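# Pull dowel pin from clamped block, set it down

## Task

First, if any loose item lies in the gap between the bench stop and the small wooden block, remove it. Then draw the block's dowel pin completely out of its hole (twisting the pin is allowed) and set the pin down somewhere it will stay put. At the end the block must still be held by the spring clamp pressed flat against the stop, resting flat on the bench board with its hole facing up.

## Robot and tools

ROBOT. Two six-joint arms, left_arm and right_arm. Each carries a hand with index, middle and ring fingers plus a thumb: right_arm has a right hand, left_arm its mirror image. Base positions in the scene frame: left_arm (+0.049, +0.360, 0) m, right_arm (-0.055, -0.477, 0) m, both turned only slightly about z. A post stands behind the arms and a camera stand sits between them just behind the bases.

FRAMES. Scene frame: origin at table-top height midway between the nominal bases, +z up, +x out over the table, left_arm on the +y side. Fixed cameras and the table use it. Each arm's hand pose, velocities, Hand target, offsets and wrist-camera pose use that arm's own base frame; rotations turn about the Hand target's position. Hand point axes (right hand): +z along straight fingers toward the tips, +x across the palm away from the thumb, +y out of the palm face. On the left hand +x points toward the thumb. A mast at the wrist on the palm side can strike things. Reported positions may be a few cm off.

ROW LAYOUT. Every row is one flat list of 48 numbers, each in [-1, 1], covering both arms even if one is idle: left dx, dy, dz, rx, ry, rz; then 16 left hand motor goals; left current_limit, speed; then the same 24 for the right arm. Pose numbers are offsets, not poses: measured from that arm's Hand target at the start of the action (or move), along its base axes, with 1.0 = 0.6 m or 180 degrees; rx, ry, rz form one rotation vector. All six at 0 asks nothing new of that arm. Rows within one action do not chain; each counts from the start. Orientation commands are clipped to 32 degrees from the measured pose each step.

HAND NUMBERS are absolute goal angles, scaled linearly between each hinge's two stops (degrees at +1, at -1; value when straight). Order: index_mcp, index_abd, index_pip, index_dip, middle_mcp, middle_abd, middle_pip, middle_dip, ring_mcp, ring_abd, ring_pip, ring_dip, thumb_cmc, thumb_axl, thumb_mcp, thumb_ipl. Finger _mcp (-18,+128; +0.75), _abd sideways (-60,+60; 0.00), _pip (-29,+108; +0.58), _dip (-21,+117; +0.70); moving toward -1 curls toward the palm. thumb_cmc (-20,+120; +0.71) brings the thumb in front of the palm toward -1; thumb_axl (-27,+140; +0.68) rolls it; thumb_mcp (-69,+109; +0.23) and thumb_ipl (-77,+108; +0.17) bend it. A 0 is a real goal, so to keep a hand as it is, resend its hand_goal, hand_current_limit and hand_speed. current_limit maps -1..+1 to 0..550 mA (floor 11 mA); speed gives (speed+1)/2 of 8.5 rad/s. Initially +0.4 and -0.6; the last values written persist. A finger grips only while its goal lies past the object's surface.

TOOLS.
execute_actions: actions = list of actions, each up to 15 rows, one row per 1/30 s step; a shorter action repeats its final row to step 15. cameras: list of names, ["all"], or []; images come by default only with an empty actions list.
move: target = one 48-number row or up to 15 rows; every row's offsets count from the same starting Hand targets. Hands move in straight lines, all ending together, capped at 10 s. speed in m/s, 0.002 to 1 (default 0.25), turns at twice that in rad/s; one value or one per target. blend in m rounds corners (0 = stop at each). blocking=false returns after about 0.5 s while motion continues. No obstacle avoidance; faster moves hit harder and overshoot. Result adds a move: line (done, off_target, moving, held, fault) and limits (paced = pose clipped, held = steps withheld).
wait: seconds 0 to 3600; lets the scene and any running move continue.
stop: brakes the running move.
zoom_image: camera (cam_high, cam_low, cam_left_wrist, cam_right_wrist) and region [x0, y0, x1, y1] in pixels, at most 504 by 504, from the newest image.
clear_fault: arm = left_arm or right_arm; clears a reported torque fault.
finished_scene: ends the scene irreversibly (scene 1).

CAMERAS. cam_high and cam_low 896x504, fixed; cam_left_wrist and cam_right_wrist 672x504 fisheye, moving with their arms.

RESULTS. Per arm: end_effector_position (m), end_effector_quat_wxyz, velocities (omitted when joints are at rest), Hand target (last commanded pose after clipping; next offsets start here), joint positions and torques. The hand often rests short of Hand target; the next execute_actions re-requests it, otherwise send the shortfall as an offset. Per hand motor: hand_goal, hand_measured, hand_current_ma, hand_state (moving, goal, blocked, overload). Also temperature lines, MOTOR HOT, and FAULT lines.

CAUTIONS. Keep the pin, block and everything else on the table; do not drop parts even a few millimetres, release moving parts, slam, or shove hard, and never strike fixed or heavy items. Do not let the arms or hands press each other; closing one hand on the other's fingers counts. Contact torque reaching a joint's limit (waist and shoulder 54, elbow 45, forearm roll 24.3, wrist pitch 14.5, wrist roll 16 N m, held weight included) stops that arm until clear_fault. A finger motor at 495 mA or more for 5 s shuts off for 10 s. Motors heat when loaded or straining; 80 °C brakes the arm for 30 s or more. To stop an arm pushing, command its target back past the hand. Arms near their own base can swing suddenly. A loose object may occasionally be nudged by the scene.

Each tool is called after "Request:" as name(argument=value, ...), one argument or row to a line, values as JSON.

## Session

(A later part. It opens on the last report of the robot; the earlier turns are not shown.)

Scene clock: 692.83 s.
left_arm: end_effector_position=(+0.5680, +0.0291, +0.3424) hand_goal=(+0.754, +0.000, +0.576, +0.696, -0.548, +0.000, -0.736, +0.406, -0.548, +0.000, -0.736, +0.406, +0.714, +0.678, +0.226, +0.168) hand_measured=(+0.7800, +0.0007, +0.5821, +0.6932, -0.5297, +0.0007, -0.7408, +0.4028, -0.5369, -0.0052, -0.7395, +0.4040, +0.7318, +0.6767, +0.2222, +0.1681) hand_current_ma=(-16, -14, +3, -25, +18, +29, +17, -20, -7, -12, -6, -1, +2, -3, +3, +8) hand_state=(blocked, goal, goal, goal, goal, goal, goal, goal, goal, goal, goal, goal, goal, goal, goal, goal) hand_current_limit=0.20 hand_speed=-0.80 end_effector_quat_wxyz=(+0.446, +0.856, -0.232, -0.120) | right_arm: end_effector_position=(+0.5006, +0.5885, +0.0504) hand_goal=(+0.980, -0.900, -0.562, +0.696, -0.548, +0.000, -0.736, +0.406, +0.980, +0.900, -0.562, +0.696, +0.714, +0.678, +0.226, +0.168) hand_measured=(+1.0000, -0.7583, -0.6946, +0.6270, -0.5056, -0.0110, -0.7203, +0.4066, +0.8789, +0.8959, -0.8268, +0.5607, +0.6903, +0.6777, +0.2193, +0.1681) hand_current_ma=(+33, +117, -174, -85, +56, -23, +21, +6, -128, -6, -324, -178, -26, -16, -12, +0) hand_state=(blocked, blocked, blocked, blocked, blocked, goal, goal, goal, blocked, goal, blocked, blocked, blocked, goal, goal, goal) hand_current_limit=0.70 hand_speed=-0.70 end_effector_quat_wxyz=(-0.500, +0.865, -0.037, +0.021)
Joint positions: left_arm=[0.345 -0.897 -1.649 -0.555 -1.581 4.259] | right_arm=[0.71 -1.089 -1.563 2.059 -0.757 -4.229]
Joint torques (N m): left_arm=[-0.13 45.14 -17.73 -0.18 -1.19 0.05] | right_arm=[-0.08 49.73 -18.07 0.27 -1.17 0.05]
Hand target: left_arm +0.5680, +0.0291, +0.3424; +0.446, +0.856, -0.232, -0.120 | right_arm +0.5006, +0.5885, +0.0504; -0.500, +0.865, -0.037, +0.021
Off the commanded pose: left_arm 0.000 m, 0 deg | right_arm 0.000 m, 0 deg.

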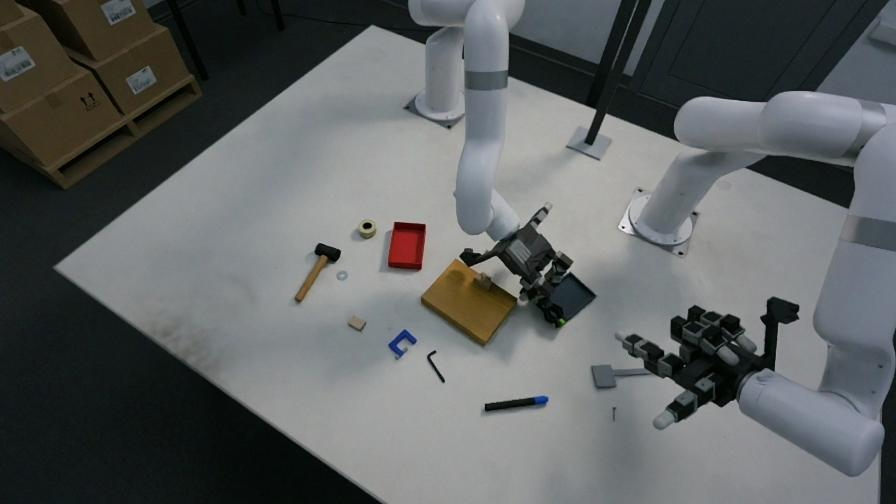

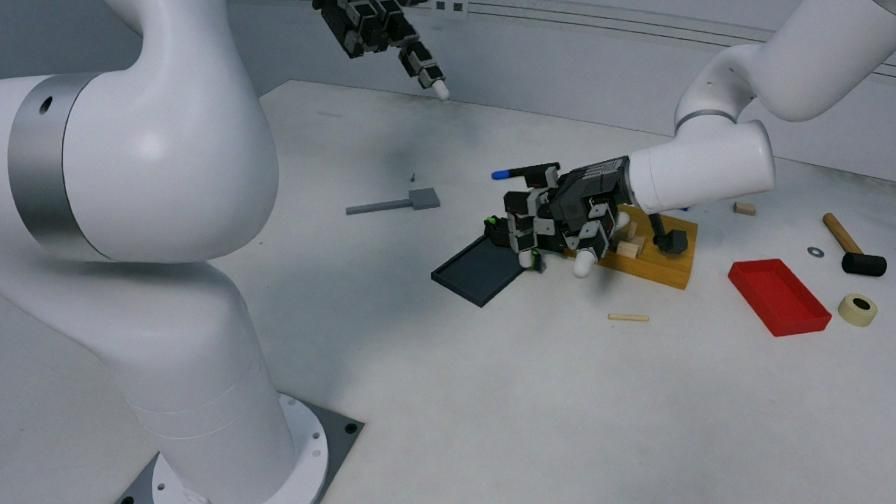

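Request:
move(
  target=[
    [0,0,0,0,0,0,0.754,0.0,0.576,0.696,-0.548,0,-0.737,0.406,-0.548,0,-0.737,0.406,0.714,0.678,0.226,0.168,0.2,-0.8,0,0,0.001,0,0,0,0.979,0.25,-0.562,0.696,-0.548,0,-0.737,0.406,0.979,-0.25,-0.562,0.696,0.714,0.678,0.226,0.168,0.5,-0.7],
    [0,0,0,0,0,0,0.754,0.0,0.576,0.696,-0.548,0,-0.737,0.406,-0.548,0,-0.737,0.406,0.714,0.678,0.226,0.168,0.2,-0.8,0,0,0.15,0,0,0,0.979,0.25,-0.562,0.696,-0.548,0,-0.737,0.406,0.979,-0.25,-0.562,0.696,0.714,0.678,0.226,0.168,0.5,-0.7],
    [0,0,0,0,0,0,0.754,0.0,0.576,0.696,-0.548,0,-0.737,0.406,-0.548,0,-0.737,0.406,0.714,0.678,0.226,0.168,0.2,-0.8,0,-0.2,0.3,0,0,0,0.979,0.25,-0.562,0.696,-0.548,0,-0.737,0.406,0.979,-0.25,-0.562,0.696,0.714,0.678,0.226,0.168,0.5,-0.7],
  ],
  speed=0.08,
  cameras=["cam_high","cam_low"],
)

Request:
zoom_image(
  camera="cam_high",
  region=[500, 240, 600, 340],
)

Request:
zoom_image(
  camera="cam_low",
  region=[430, 180, 570, 320],
)

Scene clock: 703.67 s.
left_arm: end_effector_position=(+0.5680, +0.0291, +0.3424) hand_goal=(+0.754, +0.000, +0.576, +0.696, -0.548, +0.000, -0.736, +0.406, -0.548, +0.000, -0.736, +0.406, +0.714, +0.678, +0.226, +0.168) hand_measured=(+0.7800, +0.0007, +0.5821, +0.6945, -0.5297, -0.0008, -0.7395, +0.4028, -0.5369, -0.0052, -0.7395, +0.4028, +0.7318, +0.6777, +0.2222, +0.1681) hand_current_ma=(+2, -12, -2, -25, +9, -5, -9, -7, -4, +13, -12, +14, +8, -22, -16, -10) hand_state=(blocked, goal, goal, goal, goal, goal, goal, goal, goal, goal, goal, goal, goal, goal, goal, goal) hand_current_limit=0.20 hand_speed=-0.80 end_effector_quat_wxyz=(+0.446, +0.856, -0.232, -0.120) | right_arm: end_effector_position=(+0.5006, +0.4685, +0.2304) hand_goal=(+0.980, +0.250, -0.562, +0.696, -0.548, +0.000, -0.736, +0.406, +0.980, -0.250, -0.562, +0.696, +0.714, +0.678, +0.226, +0.168) hand_measured=(+0.9597, +0.2336, -0.5637, +0.6945, -0.5044, -0.0125, -0.7203, +0.4066, +0.9102, -0.2396, -0.5714, +0.6856, +0.6903, +0.6767, +0.2183, +0.1672) hand_current_ma=(-12, -22, -13, -6, +44, +3, +17, +27, -92, +8, -2, -18, -29, -27, -12, +9) hand_state=(goal, goal, goal, goal, blocked, goal, goal, goal, blocked, goal, goal, goal, blocked, goal, goal, goal) hand_current_limit=0.50 hand_speed=-0.70 end_effector_quat_wxyz=(-0.500, +0.865, -0.037, +0.021)
Joint positions: left_arm=[0.345 -0.897 -1.649 -0.555 -1.581 4.259] | right_arm=[0.559 -0.644 -1.258 1.766 -0.784 -4.002]
Joint torques (N m): left_arm=[-0.13 45.14 -17.73 -0.18 -1.19 0.05] | right_arm=[-0.09 41.1 -19.52 0.54 -1.02 1.87]
Hand target: left_arm +0.5680, +0.0291, +0.3424; +0.446, +0.856, -0.232, -0.120 | right_arm +0.5006, +0.4685, +0.2304; -0.500, +0.865, -0.037, +0.021
Off the commanded pose: left_arm 0.000 m, 0 deg | right_arm 0.000 m, 0 deg.
move: done

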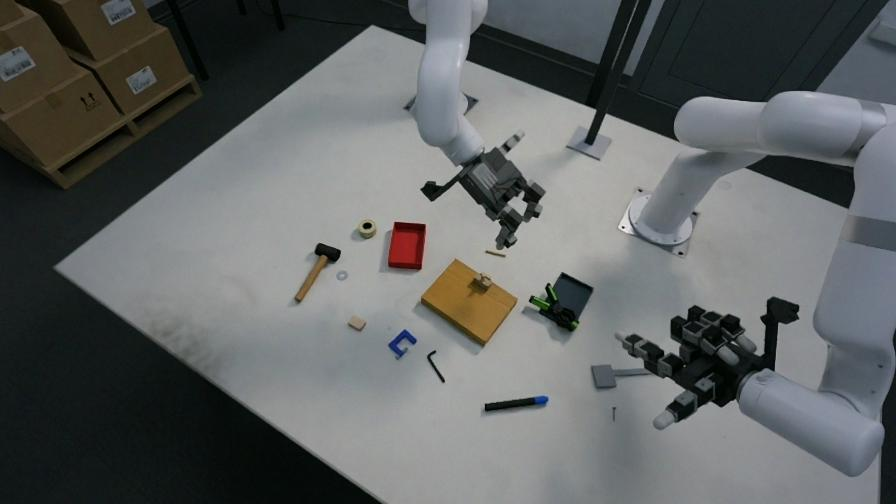

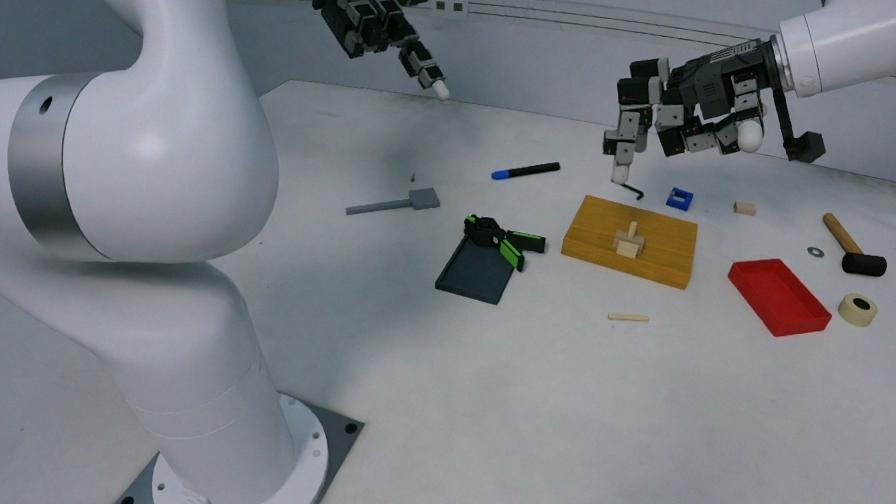

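Scaled by 5.040 from the camera's image (finer frame: 1280x720).

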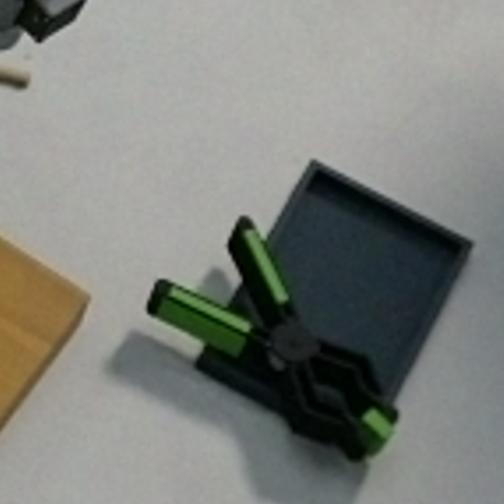

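Scaled by 3.600 from the camera's image (finer frame: 1280x720).

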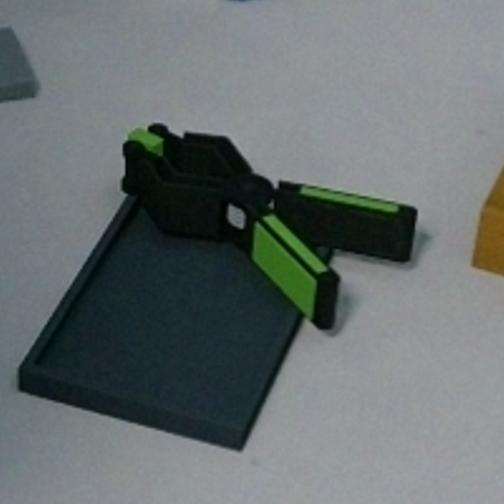

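Request:
move(
  target=[0,0,0,0,0,0,0.754,0.0,0.576,0.696,-0.548,0,-0.737,0.406,-0.548,0,-0.737,0.406,0.714,0.678,0.226,0.168,0.2,-0.8,0.04,0.2675,-0.0483,-0.3285,0.0594,-0.0534,0.754,0.13,0.576,0.696,0.754,-0.13,0.576,0.696,-0.5,0,-0.737,0.406,0.714,0.678,0.226,0.168,0.4,-0.5],
  speed=0.2,
  cameras=["cam_high","cam_low","cam_right_wrist"],
)

Request:
zoom_image(
  camera="cam_high",
  region=[500, 220, 620, 340],
)

Request:
zoom_image(
  camera="cam_low",
  region=[430, 120, 590, 320],
)

Scene clock: 824.27 s.
left_arm: end_effector_position=(+0.5680, +0.0291, +0.3424) hand_goal=(+0.754, +0.000, +0.576, +0.696, -0.548, +0.000, -0.736, +0.406, -0.548, +0.000, -0.736, +0.406, +0.714, +0.678, +0.226, +0.168) hand_measured=(+0.7812, +0.0007, +0.5821, +0.6945, -0.5297, +0.0007, -0.7395, +0.4028, -0.5369, -0.0052, -0.7395, +0.4028, +0.7318, +0.6777, +0.2222, +0.1681) hand_current_ma=(-20, -8, +25, -2, +11, -17, -2, -11, -2, +1, -15, -14, -5, -13, -7, +10) hand_state=(blocked, goal, goal, goal, goal, goal, goal, goal, goal, goal, goal, goal, goal, goal, goal, goal) hand_current_limit=0.20 hand_speed=-0.80 end_effector_quat_wxyz=(+0.446, +0.856, -0.232, -0.120) | right_arm: end_effector_position=(+0.5237, +0.6279, +0.2013) hand_goal=(+0.754, +0.130, +0.576, +0.696, +0.754, -0.130, +0.576, +0.696, -0.500, +0.000, -0.736, +0.406, +0.714, +0.678, +0.226, +0.168) hand_measured=(+0.7245, +0.1369, +0.5603, +0.6920, +0.7197, -0.1107, +0.5629, +0.6971, -0.4537, -0.0052, -0.7267, +0.4104, +0.6916, +0.6767, +0.2173, +0.1681) hand_current_ma=(-42, -9, -19, -19, -43, +25, -23, -5, +65, -1, +3, +2, -35, -5, -24, -10) hand_state=(blocked, goal, goal, goal, blocked, goal, goal, goal, blocked, goal, goal, goal, blocked, goal, goal, goal) hand_current_limit=0.40 hand_speed=-0.50 end_effector_quat_wxyz=(-0.123, +0.982, -0.125, +0.074)
Joint positions: left_arm=[0.345 -0.897 -1.649 -0.555 -1.581 4.259] | right_arm=[0.893 -1.465 -2.768 0.002 -1.015 -1.997]
Joint torques (N m): left_arm=[-0.13 45.14 -17.73 -0.18 -1.19 0.05] | right_arm=[-0.05 56.08 -20.69 0.76 0.33 1.77]
Hand target: left_arm +0.5680, +0.0291, +0.3424; +0.446, +0.856, -0.232, -0.120 | right_arm +0.5246, +0.6290, +0.2014; +0.000, +0.991, -0.135, -0.001
Off the commanded pose: left_arm 0.000 m, 0 deg | right_arm 0.001 m, 17 deg.
elbow stopped short (right arm): the move would have taken joint 3 (elbow) straighter than the controller allows.
move: off_target (right_arm)
cam_right_wrist: T_world_to_cam=[[-0.90262, -0.36262, -0.23192, 0.77838], [-0.39354, 0.47696, 0.7859, -0.29646], [-0.17437, 0.80064, -0.57321, -0.17175]] pos_world=[0.55596, 0.56116, 0.31505]

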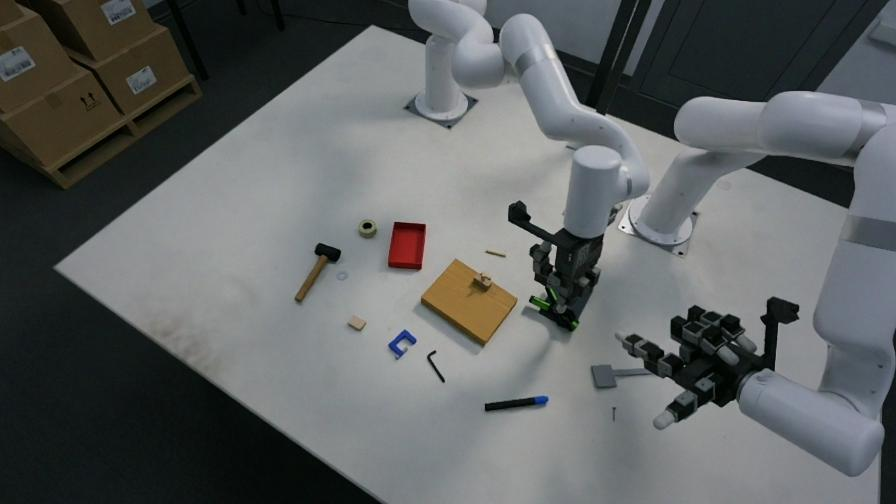

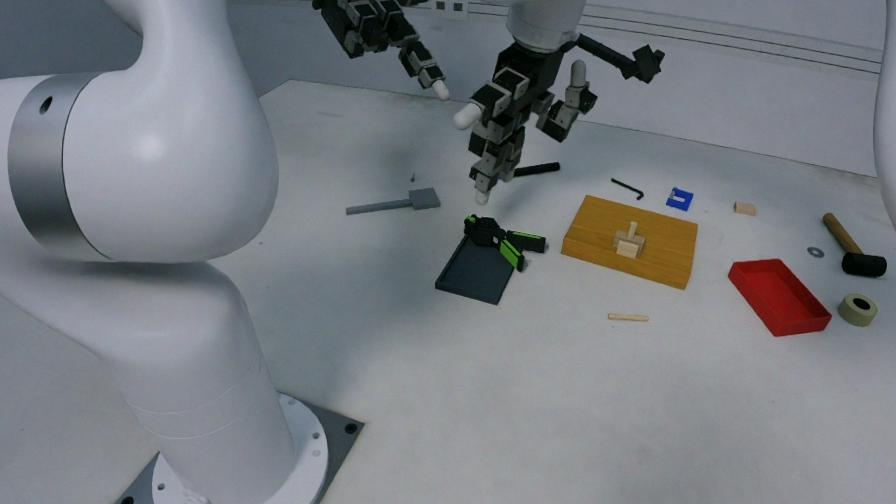

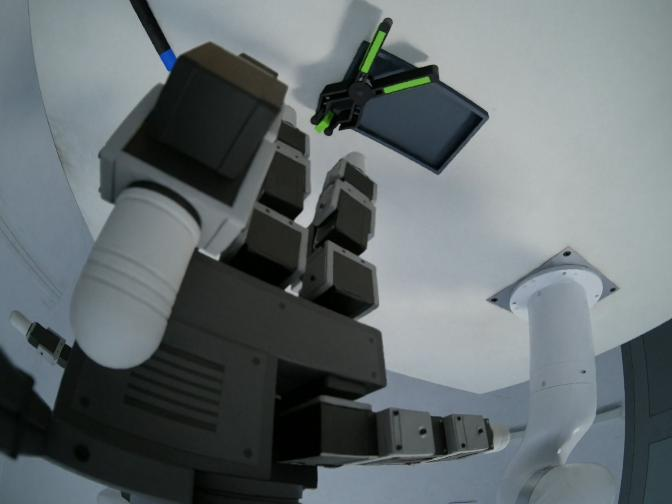

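Scaled by 4.200 from the camera's image (finer frame: 1280x720).

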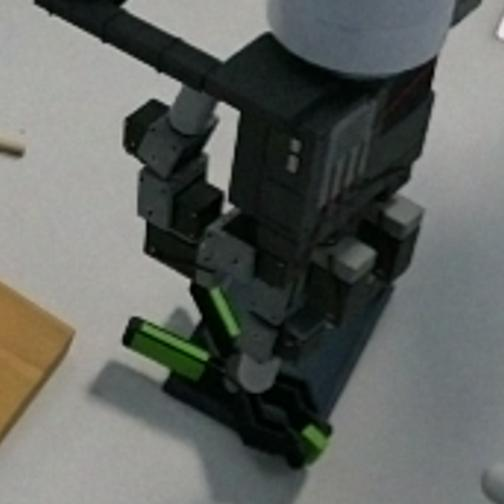

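Scaled by 2.520 from the camera's image (finer frame: 1280x720).

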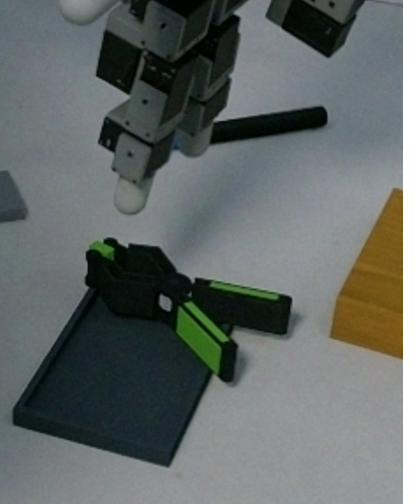

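Request:
move(
  target=[
    [0,0,0,0,0,0,0.754,0.0,0.576,0.696,-0.548,0,-0.737,0.406,-0.548,0,-0.737,0.406,0.714,0.678,0.226,0.168,0.2,-0.8,-0.2077,-0.6333,0.2477,0,0,0,0.754,0,0.576,0.696,0.754,0,0.576,0.696,-0.5,0,-0.737,0.406,0.714,0.678,0.226,0.168,0.3,-0.5],
  ],
  speed=0.25,
)

Request:
move(
  target=[
    [-0.2098,-0.4318,-0.15,0.2809,-0.1226,0.0681,0.754,0.13,0.576,0.696,0.754,-0.13,0.576,0.696,-0.548,0,-0.737,0.406,0.714,0.678,0.226,0.168,0.4,-0.6,0,0,0,0,0,-0.9028,-0.5,0,-0.737,0.406,-0.5,0,-0.737,0.406,-0.5,0,-0.737,0.406,-0.75,0.678,0.226,0.168,0.3,-0.5],
    [-0.2098,-0.4318,-0.2373,0.2809,-0.1226,0.0681,0.754,0.13,0.576,0.696,0.754,-0.13,0.576,0.696,-0.548,0,-0.737,0.406,0.714,0.678,0.226,0.168,0.4,-0.6,0,0,0,0,0,-0.9028,-0.5,0,-0.737,0.406,-0.5,0,-0.737,0.406,-0.5,0,-0.737,0.406,-0.75,0.678,0.226,0.168,0.3,-0.5],
  ],
  speed=0.25,
  cameras=["all"],
)

Request:
zoom_image(
  camera="cam_left_wrist",
  region=[200, 0, 520, 300],
)

Request:
zoom_image(
  camera="cam_low",
  region=[430, 120, 590, 320],
)

Scene clock: 841.77 s.
left_arm: end_effector_position=(+0.5680, +0.0291, +0.3424) hand_goal=(+0.754, +0.000, +0.576, +0.696, -0.548, +0.000, -0.736, +0.406, -0.548, +0.000, -0.736, +0.406, +0.714, +0.678, +0.226, +0.168) hand_measured=(+0.7800, +0.0007, +0.5821, +0.6945, -0.5309, +0.0007, -0.7395, +0.4015, -0.5369, -0.0037, -0.7395, +0.4040, +0.7318, +0.6777, +0.2222, +0.1672) hand_current_ma=(-10, +4, +12, +3, +8, +10, +0, -12, +11, +15, -11, +12, +10, -17, +2, -12) hand_state=(blocked, goal, goal, goal, goal, goal, goal, goal, goal, goal, goal, goal, goal, goal, goal, goal) hand_current_limit=0.20 hand_speed=-0.80 end_effector_quat_wxyz=(+0.446, +0.856, -0.232, -0.120) | right_arm: end_effector_position=(+0.4000, +0.2490, +0.3500) hand_goal=(+0.754, +0.000, +0.576, +0.696, +0.754, +0.000, +0.576, +0.696, -0.500, +0.000, -0.736, +0.406, +0.714, +0.678, +0.226, +0.168) hand_measured=(+0.7293, +0.0168, +0.5616, +0.6907, +0.7306, -0.0096, +0.5641, +0.6971, -0.4537, +0.0007, -0.7267, +0.4091, +0.6991, +0.6777, +0.2173, +0.1681) hand_current_ma=(-27, +16, -15, -9, -28, -4, -17, +14, +64, -2, -2, +3, -30, -18, -5, +5) hand_state=(blocked, goal, goal, goal, blocked, goal, goal, goal, blocked, goal, goal, goal, goal, goal, goal, goal) hand_current_limit=0.30 hand_speed=-0.50 end_effector_quat_wxyz=(+0.000, +0.991, -0.135, -0.001)
Joint positions: left_arm=[0.345 -0.897 -1.649 -0.555 -1.581 4.259] | right_arm=[0.631 -0.338 -1.203 0.001 -0.866 -2.241]
Joint torques (N m): left_arm=[-0.13 45.14 -17.73 -0.18 -1.19 0.05] | right_arm=[-0.06 31.97 -19.93 0.57 -3.3 -1.4]
Hand target: left_arm +0.5680, +0.0291, +0.3424; +0.446, +0.856, -0.232, -0.120 | right_arm +0.4000, +0.2490, +0.3500; +0.000, +0.991, -0.135, -0.001
Off the commanded pose: left_arm 0.000 m, 0 deg | right_arm 0.000 m, 0 deg.
move: done

Scene clock: 848.63 s.
left_arm: end_effector_position=(+0.4421, -0.2299, +0.2001) hand_goal=(+0.754, +0.130, +0.576, +0.696, +0.754, -0.130, +0.576, +0.696, -0.548, +0.000, -0.736, +0.406, +0.714, +0.678, +0.226, +0.168) hand_measured=(+0.7559, +0.1267, +0.5770, +0.6932, +0.7498, -0.1268, +0.5744, +0.6958, -0.5345, -0.0052, -0.7395, +0.4040, +0.7142, +0.6777, +0.2212, +0.1672) hand_current_ma=(-7, -1, +18, -14, -9, +12, -4, -15, +21, +14, +5, +4, +1, -18, -2, -10) hand_state=(goal, goal, goal, goal, goal, goal, goal, goal, goal, goal, goal, goal, goal, goal, goal, goal) hand_current_limit=0.40 hand_speed=-0.60 end_effector_quat_wxyz=(+0.000, +0.989, -0.148, +0.000) | right_arm: end_effector_position=(+0.4000, +0.2490, +0.3500) hand_goal=(-0.500, +0.000, -0.736, +0.406, -0.500, +0.000, -0.736, +0.406, -0.500, +0.000, -0.736, +0.406, -0.750, +0.678, +0.226, +0.168) hand_measured=(-0.2415, -0.0008, -0.5894, +0.4282, -0.4465, -0.0110, -0.7318, +0.4104, -0.4537, -0.0008, -0.7254, +0.4104, -0.6283, +0.6883, +0.2490, +0.1672) hand_current_ma=(+350, -8, +151, +6, +54, -1, -2, +1, +61, -9, -3, -8, +131, -4, +23, +9) hand_state=(blocked, goal, blocked, blocked, blocked, goal, goal, goal, blocked, goal, goal, goal, blocked, goal, blocked, goal) hand_current_limit=0.30 hand_speed=-0.50 end_effector_quat_wxyz=(+0.001, -0.018, +1.000, +0.000)
Joint positions: left_arm=[-0.309 -0.361 -0.841 0.001 -0.48 3.129] | right_arm=[0.406 -0.003 -0.815 0 -0.811 0.371]
Joint torques (N m): left_arm=[-0.12 28.86 -16.46 0.3 4.71 0] | right_arm=[-0.05 20.22 -19.88 0.75 0.11 1.67]
Hand target: left_arm +0.4421, -0.2299, +0.2001; +0.000, +0.989, -0.148, +0.000 | right_arm +0.4000, +0.2490, +0.3500; +0.001, -0.018, +1.000, +0.000
Off the commanded pose: left_arm 0.000 m, 0 deg | right_arm 0.000 m, 0 deg.
move: done
cam_left_wrist: T_world_to_cam=[[-0.55823, 0.82804, 0.05218, 0.38838], [0.58175, 0.34581, 0.73619, -0.37356], [0.59156, 0.44132, -0.67476, 0.10274]] pos_world=[0.37335, -0.23775, 0.32407]
cam_right_wrist: T_world_to_cam=[[0.77405, 0.63286, 0.01843, -0.44236], [0.43062, -0.54758, 0.71745, -0.33192], [0.46413, -0.54741, -0.69637, 0.31868]] pos_world=[0.33743, 0.27265, 0.4682]

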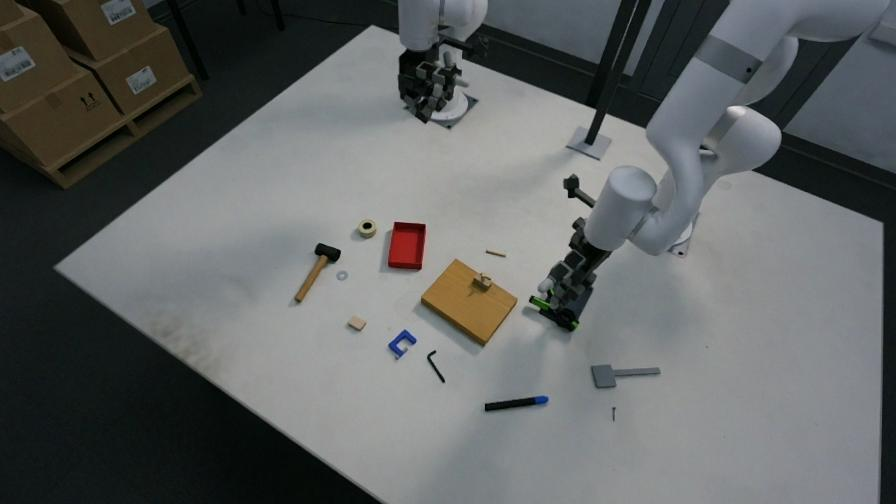

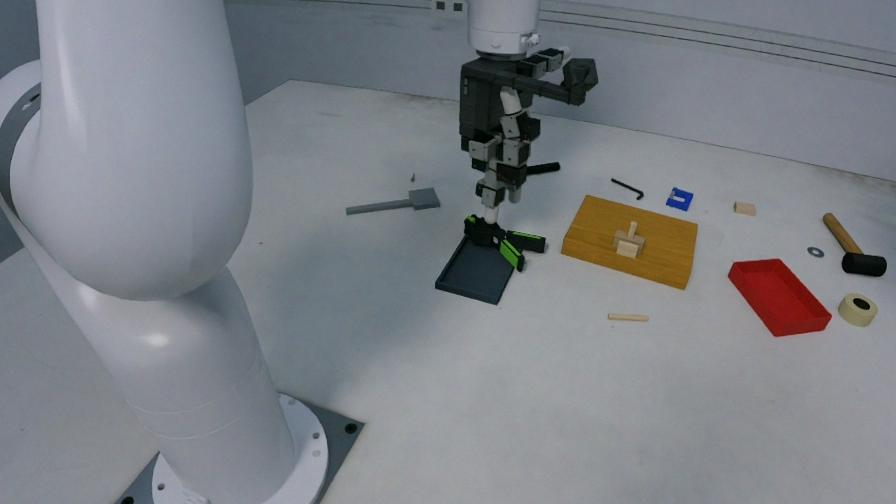

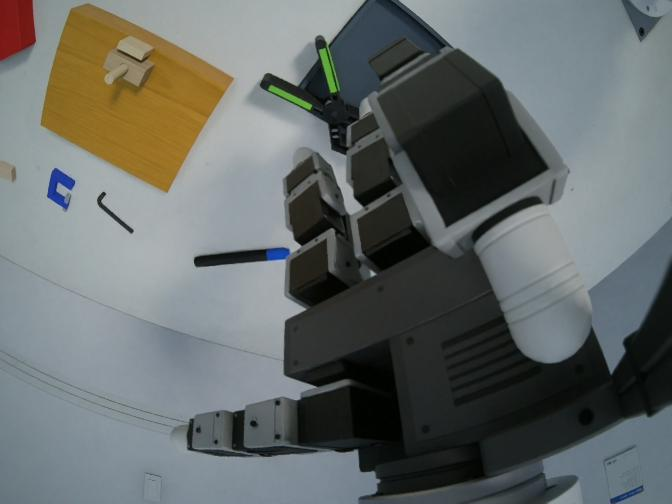

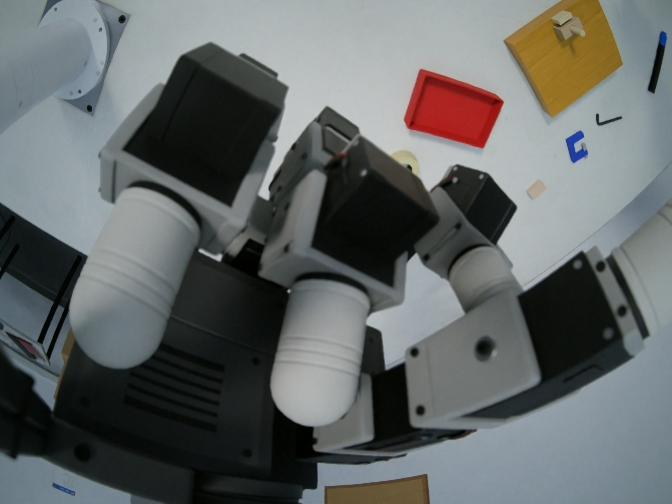

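Scaled by 1.575 from the camera's image (finer frame: 960x720).

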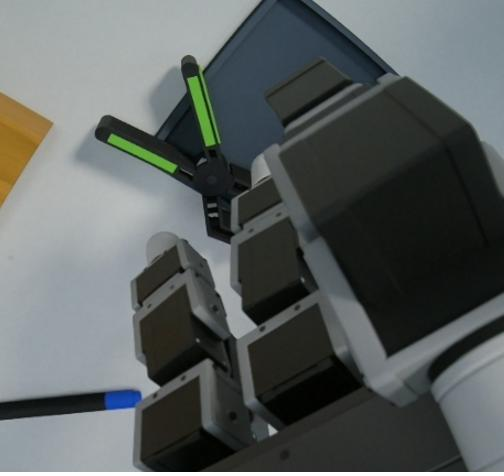

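Scaled by 2.520 from the camera's image (finer frame: 1280x720).

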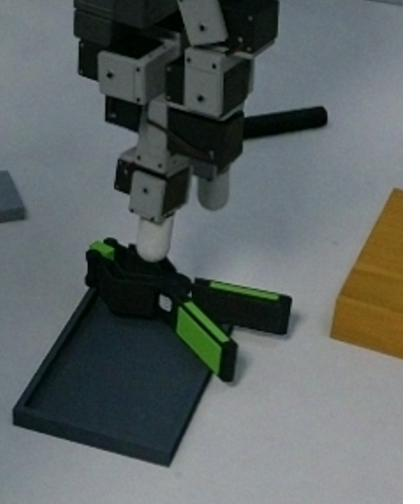

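Request:
move(
  target=[
    [-0.0042,0.0015,-0.05,0,0,-0.0111,0.754,0.13,0.576,0.696,0.754,-0.13,0.576,0.696,-0.548,0,-0.737,0.406,0.714,0.678,0.226,0.168,0.4,-0.6,0,0,0,0,0,0,-0.2,0,-0.4,0.406,-0.2,0,-0.4,0.406,-0.2,0,-0.4,0.406,0.714,0.678,0.226,0.168,0.2,-0.5],
    [-0.0042,0.0015,-0.0993,0,0,-0.0111,0.754,0.13,0.576,0.696,0.754,-0.13,0.576,0.696,-0.548,0,-0.737,0.406,0.714,0.678,0.226,0.168,0.4,-0.6,0,0,0,0,0,0,-0.2,0,-0.4,0.406,-0.2,0,-0.4,0.406,-0.2,0,-0.4,0.406,0.714,0.678,0.226,0.168,0.2,-0.5],
  ],
  speed=0.06,
  cameras=["cam_low","cam_left_wrist"],
)

Request:
zoom_image(
  camera="cam_low",
  region=[430, 180, 560, 310],
)

Request:
zoom_image(
  camera="cam_left_wrist",
  region=[200, 0, 520, 300],
)

Scene clock: 859.90 s.
left_arm: end_effector_position=(+0.4395, -0.2290, +0.1405) hand_goal=(+0.754, +0.130, +0.576, +0.696, +0.754, -0.130, +0.576, +0.696, -0.548, +0.000, -0.736, +0.406, +0.714, +0.678, +0.226, +0.168) hand_measured=(+0.7547, +0.1267, +0.5782, +0.6945, +0.7511, -0.1268, +0.5744, +0.6945, -0.5345, -0.0052, -0.7395, +0.4040, +0.7142, +0.6777, +0.2212, +0.1672) hand_current_ma=(-7, -8, +10, -10, -17, +2, -1, +0, -4, +7, -11, -7, -5, +10, -15, -3) hand_state=(goal, goal, goal, goal, goal, goal, goal, goal, goal, goal, goal, goal, goal, goal, goal, goal) hand_current_limit=0.40 hand_speed=-0.60 end_effector_quat_wxyz=(+0.000, +0.986, -0.165, +0.000) | right_arm: end_effector_position=(+0.4000, +0.2490, +0.3500) hand_goal=(-0.200, +0.000, -0.400, +0.406, -0.200, +0.000, -0.400, +0.406, -0.200, +0.000, -0.400, +0.406, +0.714, +0.678, +0.226, +0.168) hand_measured=(-0.1715, +0.0095, -0.3956, +0.4193, -0.1655, -0.0096, -0.3918, +0.4053, -0.1619, +0.0021, -0.3918, +0.4104, +0.7192, +0.6893, +0.2193, +0.1681) hand_current_ma=(+48, +3, -4, +1, +27, -20, -5, +10, +43, -10, +3, +5, -15, +13, -4, +4) hand_state=(blocked, goal, goal, goal, blocked, goal, goal, goal, blocked, goal, goal, goal, goal, goal, goal, goal) hand_current_limit=0.20 hand_speed=-0.50 end_effector_quat_wxyz=(+0.001, -0.018, +1.000, +0.000)
Joint positions: left_arm=[-0.307 -0.483 -0.832 0.001 -0.35 3.165] | right_arm=[0.406 -0.003 -0.815 0 -0.811 0.371]
Joint torques (N m): left_arm=[-0.13 31.02 -14.75 0.22 4.48 0] | right_arm=[-0.05 20.26 -19.91 0.7 0.14 0]
Hand target: left_arm +0.4396, -0.2290, +0.1405; +0.000, +0.986, -0.165, +0.000 | right_arm +0.4000, +0.2490, +0.3500; +0.001, -0.018, +1.000, +0.000
Off the commanded pose: left_arm 0.000 m, 0 deg | right_arm 0.000 m, 0 deg.
move: done
cam_left_wrist: T_world_to_cam=[[-0.52903, 0.847, 0.0522, 0.38079], [0.59346, 0.3253, 0.7362, -0.33834], [0.60657, 0.42045, -0.67475, 0.05226]] pos_world=[0.37054, -0.23444, 0.26447]

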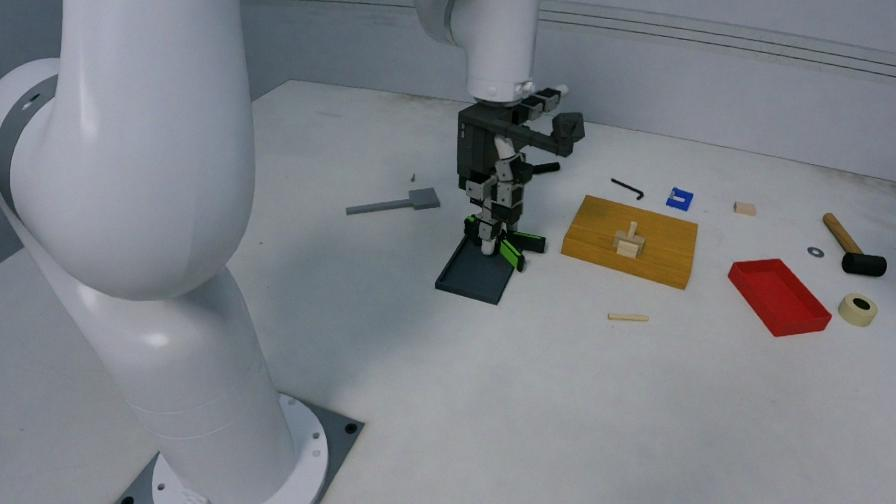

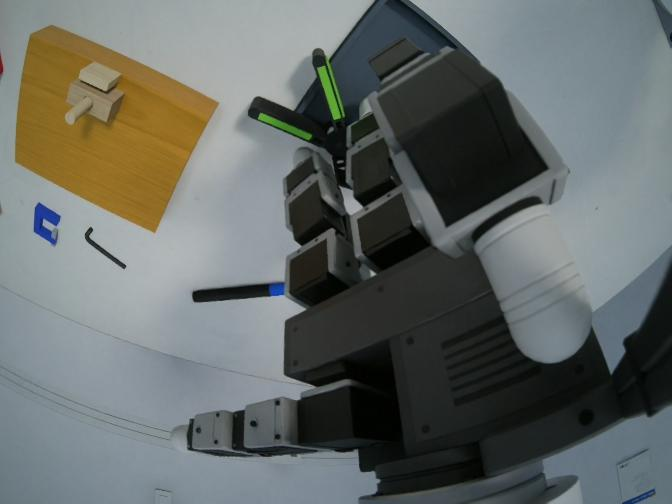

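Scaled by 3.877 from the camera's image (finer frame: 1280x720).

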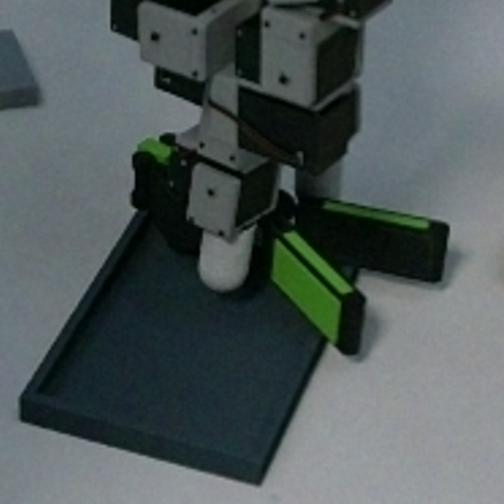

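Scaled by 1.575 from the camera's image (finer frame: 960x720).

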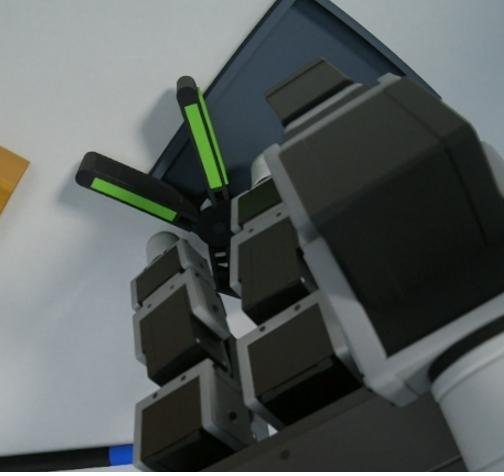

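Request:
execute_actions(
  actions=[
    [[0,0,0,0,0,0,0.754,-0.3,0.576,0.696,0.754,0.3,0.576,0.696,-0.548,0,-0.737,0.406,0.714,0.678,0.226,0.168,0.5,-0.7,0,0,0,0,0,0,-0.2,0,-0.4,0.406,-0.2,0,-0.4,0.406,-0.2,0,-0.4,0.406,0.714,0.678,0.226,0.168,0.2,-0.5]],
    [[0,0,0,0,0,0,0.754,-0.3,0.576,0.696,0.754,0.3,0.576,0.696,-0.548,0,-0.737,0.406,0.714,0.678,0.226,0.168,0.5,-0.7,0,0,0,0,0,0,-0.2,0,-0.4,0.406,-0.2,0,-0.4,0.406,-0.2,0,-0.4,0.406,0.714,0.678,0.226,0.168,0.2,-0.5]],
  ],
  cameras=["cam_low","cam_left_wrist"],
)

Request:
zoom_image(
  camera="cam_low",
  region=[430, 180, 560, 310],
)

Request:
zoom_image(
  camera="cam_left_wrist",
  region=[200, 0, 520, 300],
)

Scene clock: 864.73 s.
left_arm: end_effector_position=(+0.4396, -0.2290, +0.1405) hand_goal=(+0.754, -0.300, +0.576, +0.696, +0.754, +0.300, +0.576, +0.696, -0.548, +0.000, -0.736, +0.406, +0.714, +0.678, +0.226, +0.168) hand_measured=(+0.7547, -0.0140, +0.5782, +0.6945, +0.7498, +0.0080, +0.5744, +0.6945, -0.5345, -0.0052, -0.7395, +0.4040, +0.7142, +0.6777, +0.2212, +0.1681) hand_current_ma=(-6, +158, -12, -5, -7, -160, +20, -20, +10, +6, -8, -3, +16, -18, -6, -13) hand_state=(goal, blocked, goal, goal, goal, blocked, goal, goal, goal, goal, goal, goal, goal, goal, goal, goal) hand_current_limit=0.50 hand_speed=-0.70 end_effector_quat_wxyz=(+0.000, +0.986, -0.165, +0.000) | right_arm: end_effector_position=(+0.4000, +0.2490, +0.3500) hand_goal=(-0.200, +0.000, -0.400, +0.406, -0.200, +0.000, -0.400, +0.406, -0.200, +0.000, -0.400, +0.406, +0.714, +0.678, +0.226, +0.168) hand_measured=(-0.1715, +0.0080, -0.3944, +0.4206, -0.1655, -0.0096, -0.3918, +0.4053, -0.1619, +0.0007, -0.3918, +0.4104, +0.7192, +0.6883, +0.2183, +0.1672) hand_current_ma=(+33, +6, +8, +7, +42, -16, +0, +11, +51, -2, +17, +7, -2, -6, -15, +4) hand_state=(blocked, goal, goal, goal, blocked, goal, goal, goal, blocked, goal, goal, goal, goal, goal, goal, goal) hand_current_limit=0.20 hand_speed=-0.50 end_effector_quat_wxyz=(+0.001, -0.018, +1.000, +0.000)
Joint positions: left_arm=[-0.307 -0.483 -0.832 0.001 -0.35 3.165] | right_arm=[0.406 -0.003 -0.815 0 -0.811 0.371]
Joint torques (N m): left_arm=[-0.13 31.02 -14.75 0.22 0.05 0] | right_arm=[-0.05 20.26 -19.91 0.7 0.14 0]
Hand target: left_arm +0.4396, -0.2290, +0.1405; +0.000, +0.986, -0.165, +0.000 | right_arm +0.4000, +0.2490, +0.3500; +0.001, -0.018, +1.000, +0.000
Off the commanded pose: left_arm 0.000 m, 0 deg | right_arm 0.000 m, 0 deg.
cam_left_wrist: T_world_to_cam=[[-0.52902, 0.84701, 0.0521, 0.38086], [0.59345, 0.32537, 0.73618, -0.33845], [0.6066, 0.42037, -0.67478, 0.05225]] pos_world=[0.37064, -0.23444, 0.26457]

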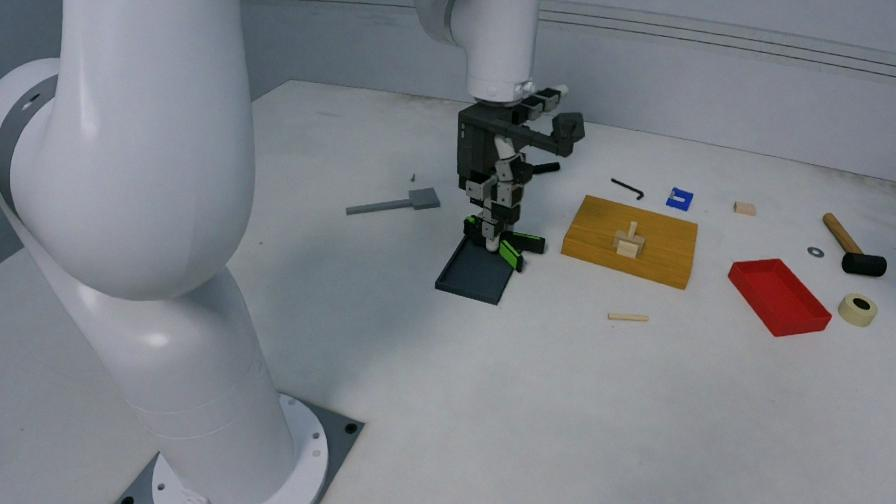

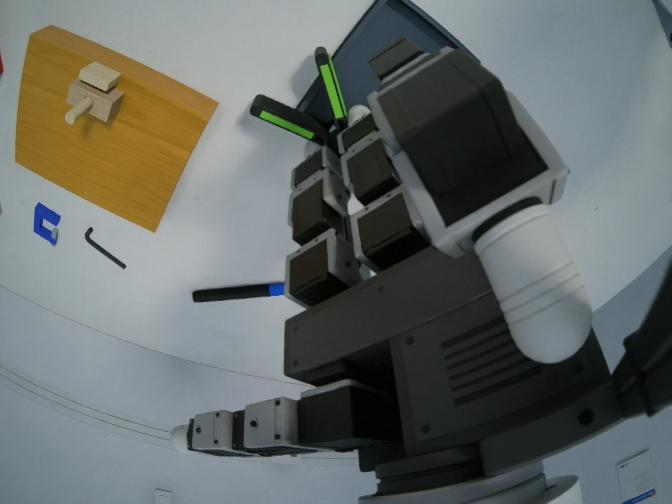

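Scaled by 3.877 from the camera's image (finer frame: 1280x720).

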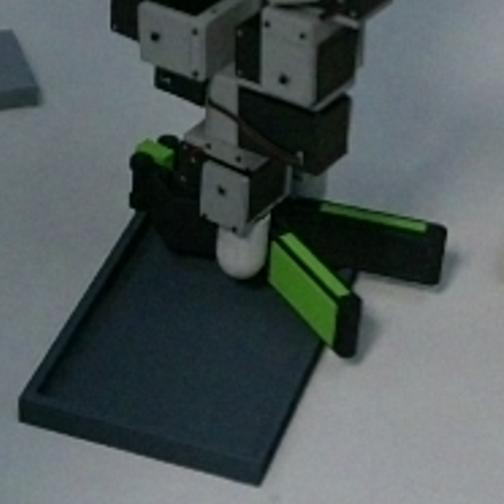

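Scaled by 1.575 from the camera's image (finer frame: 960x720).

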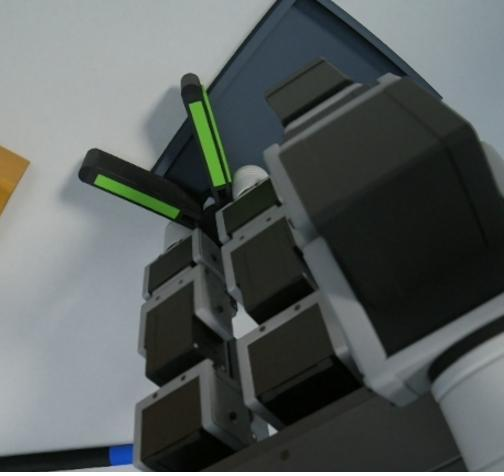

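Request:
move(
  target=[
    [0,0,0.0005,0,0,0,0.754,-0.65,0.576,0.696,0.754,0.65,0.576,0.696,-0.548,0,-0.737,0.406,0.714,0.678,0.226,0.168,0.5,-0.7,0,0,0,0,0,0,-0.2,0,-0.4,0.406,-0.2,0,-0.4,0.406,-0.2,0,-0.4,0.406,0.714,0.678,0.226,0.168,0.2,-0.5],
    [0,0,0.05,0,0,0,0.754,-0.65,0.576,0.696,0.754,0.65,0.576,0.696,-0.548,0,-0.737,0.406,0.714,0.678,0.226,0.168,0.5,-0.7,0,0,0,0,0,0,-0.2,0,-0.4,0.406,-0.2,0,-0.4,0.406,-0.2,0,-0.4,0.406,0.714,0.678,0.226,0.168,0.2,-0.5],
  ],
  speed=0.04,
  cameras=["cam_low","cam_left_wrist"],
)

Request:
zoom_image(
  camera="cam_low",
  region=[430, 170, 560, 300],
)

Request:
zoom_image(
  camera="cam_left_wrist",
  region=[200, 0, 520, 300],
)

Scene clock: 870.67 s.
left_arm: end_effector_position=(+0.4396, -0.2290, +0.1705) hand_goal=(+0.754, -0.650, +0.576, +0.696, +0.754, +0.650, +0.576, +0.696, -0.548, +0.000, -0.736, +0.406, +0.714, +0.678, +0.226, +0.168) hand_measured=(+0.8355, -0.2147, +0.6219, +0.7162, +0.6678, +0.0476, +0.5333, +0.6869, -0.5345, -0.0052, -0.7408, +0.4040, +0.7142, +0.6767, +0.2212, +0.1672) hand_current_ma=(+58, +312, +42, +0, -56, -389, +4, +0, +1, -20, -8, +1, +1, +2, -12, -18) hand_state=(blocked, blocked, blocked, goal, blocked, blocked, blocked, goal, goal, goal, goal, goal, goal, goal, goal, goal) hand_current_limit=0.50 hand_speed=-0.70 end_effector_quat_wxyz=(+0.000, +0.986, -0.165, +0.000) | right_arm: end_effector_position=(+0.4000, +0.2490, +0.3500) hand_goal=(-0.200, +0.000, -0.400, +0.406, -0.200, +0.000, -0.400, +0.406, -0.200, +0.000, -0.400, +0.406, +0.714, +0.678, +0.226, +0.168) hand_measured=(-0.1715, +0.0095, -0.3944, +0.4206, -0.1655, -0.0096, -0.3905, +0.4053, -0.1607, +0.0007, -0.3931, +0.4091, +0.7192, +0.6883, +0.2193, +0.1681) hand_current_ma=(+32, +19, -2, +16, +38, -10, -5, +4, +42, -10, -13, +3, -7, +8, -12, -2) hand_state=(blocked, goal, goal, goal, blocked, goal, goal, goal, blocked, goal, goal, goal, goal, goal, goal, goal) hand_current_limit=0.20 hand_speed=-0.50 end_effector_quat_wxyz=(+0.001, -0.018, +1.000, +0.000)
Joint positions: left_arm=[-0.307 -0.42 -0.834 0.001 -0.415 3.165] | right_arm=[0.406 -0.003 -0.815 0 -0.811 0.371]
Joint torques (N m): left_arm=[-0.12 29.93 -15.63 0.26 -4.55 0] | right_arm=[-0.05 20.26 -19.91 0.7 0.14 0]
Hand target: left_arm +0.4396, -0.2290, +0.1705; +0.000, +0.986, -0.165, +0.000 | right_arm +0.4000, +0.2490, +0.3500; +0.001, -0.018, +1.000, +0.000
Off the commanded pose: left_arm 0.000 m, 0 deg | right_arm 0.000 m, 0 deg.
move: done
cam_left_wrist: T_world_to_cam=[[-0.52901, 0.84701, 0.0521, 0.3793], [0.59345, 0.32536, 0.73618, -0.36047], [0.6066, 0.42037, -0.67478, 0.07242]] pos_world=[0.37064, -0.23444, 0.29447]

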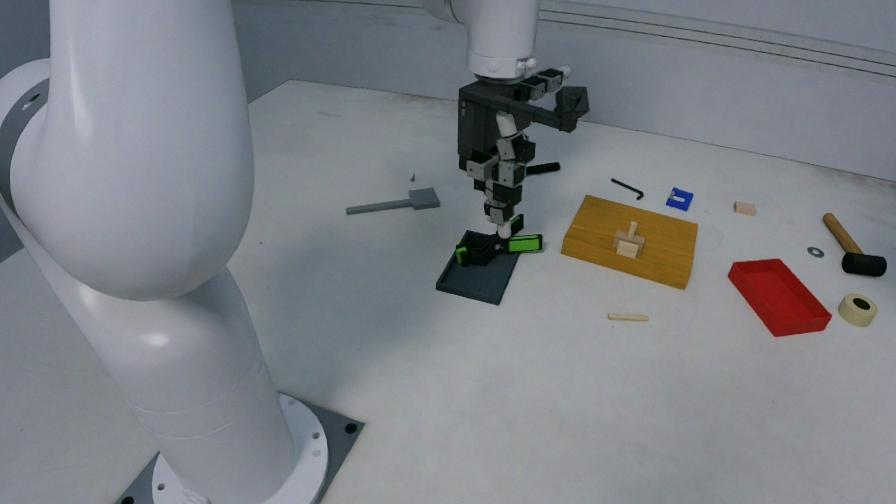

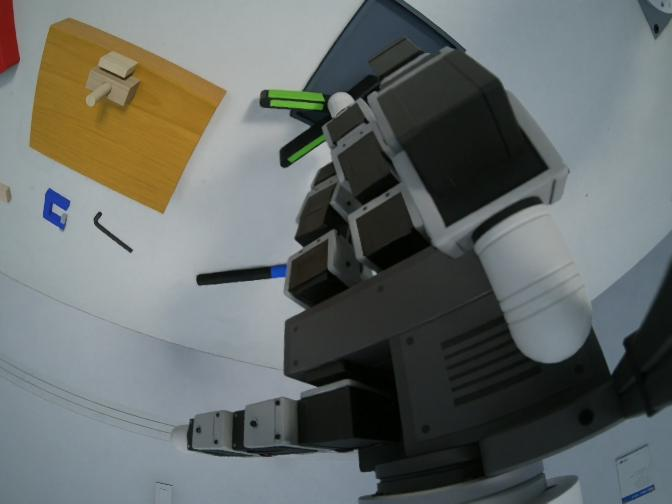

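Scaled by 3.877 from the camera's image (finer frame: 1280x720).

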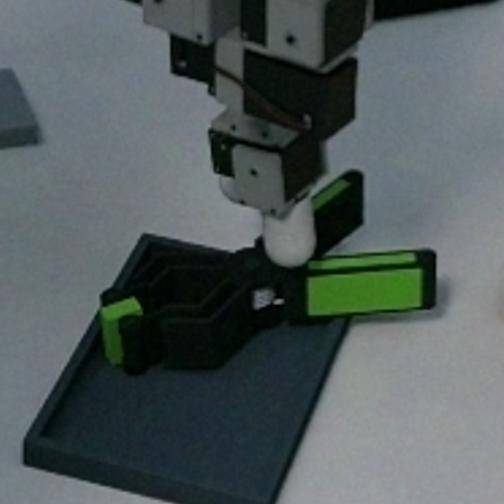

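Scaled by 1.575 from the camera's image (finer frame: 960x720).

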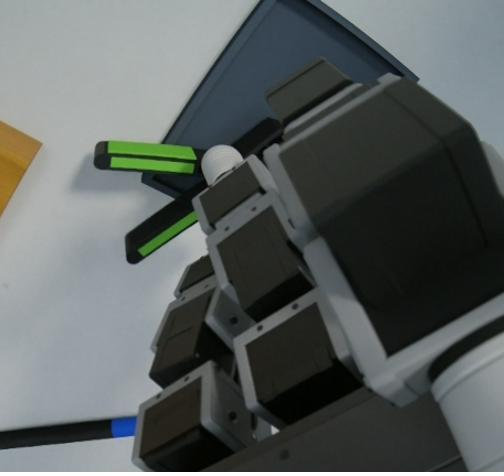

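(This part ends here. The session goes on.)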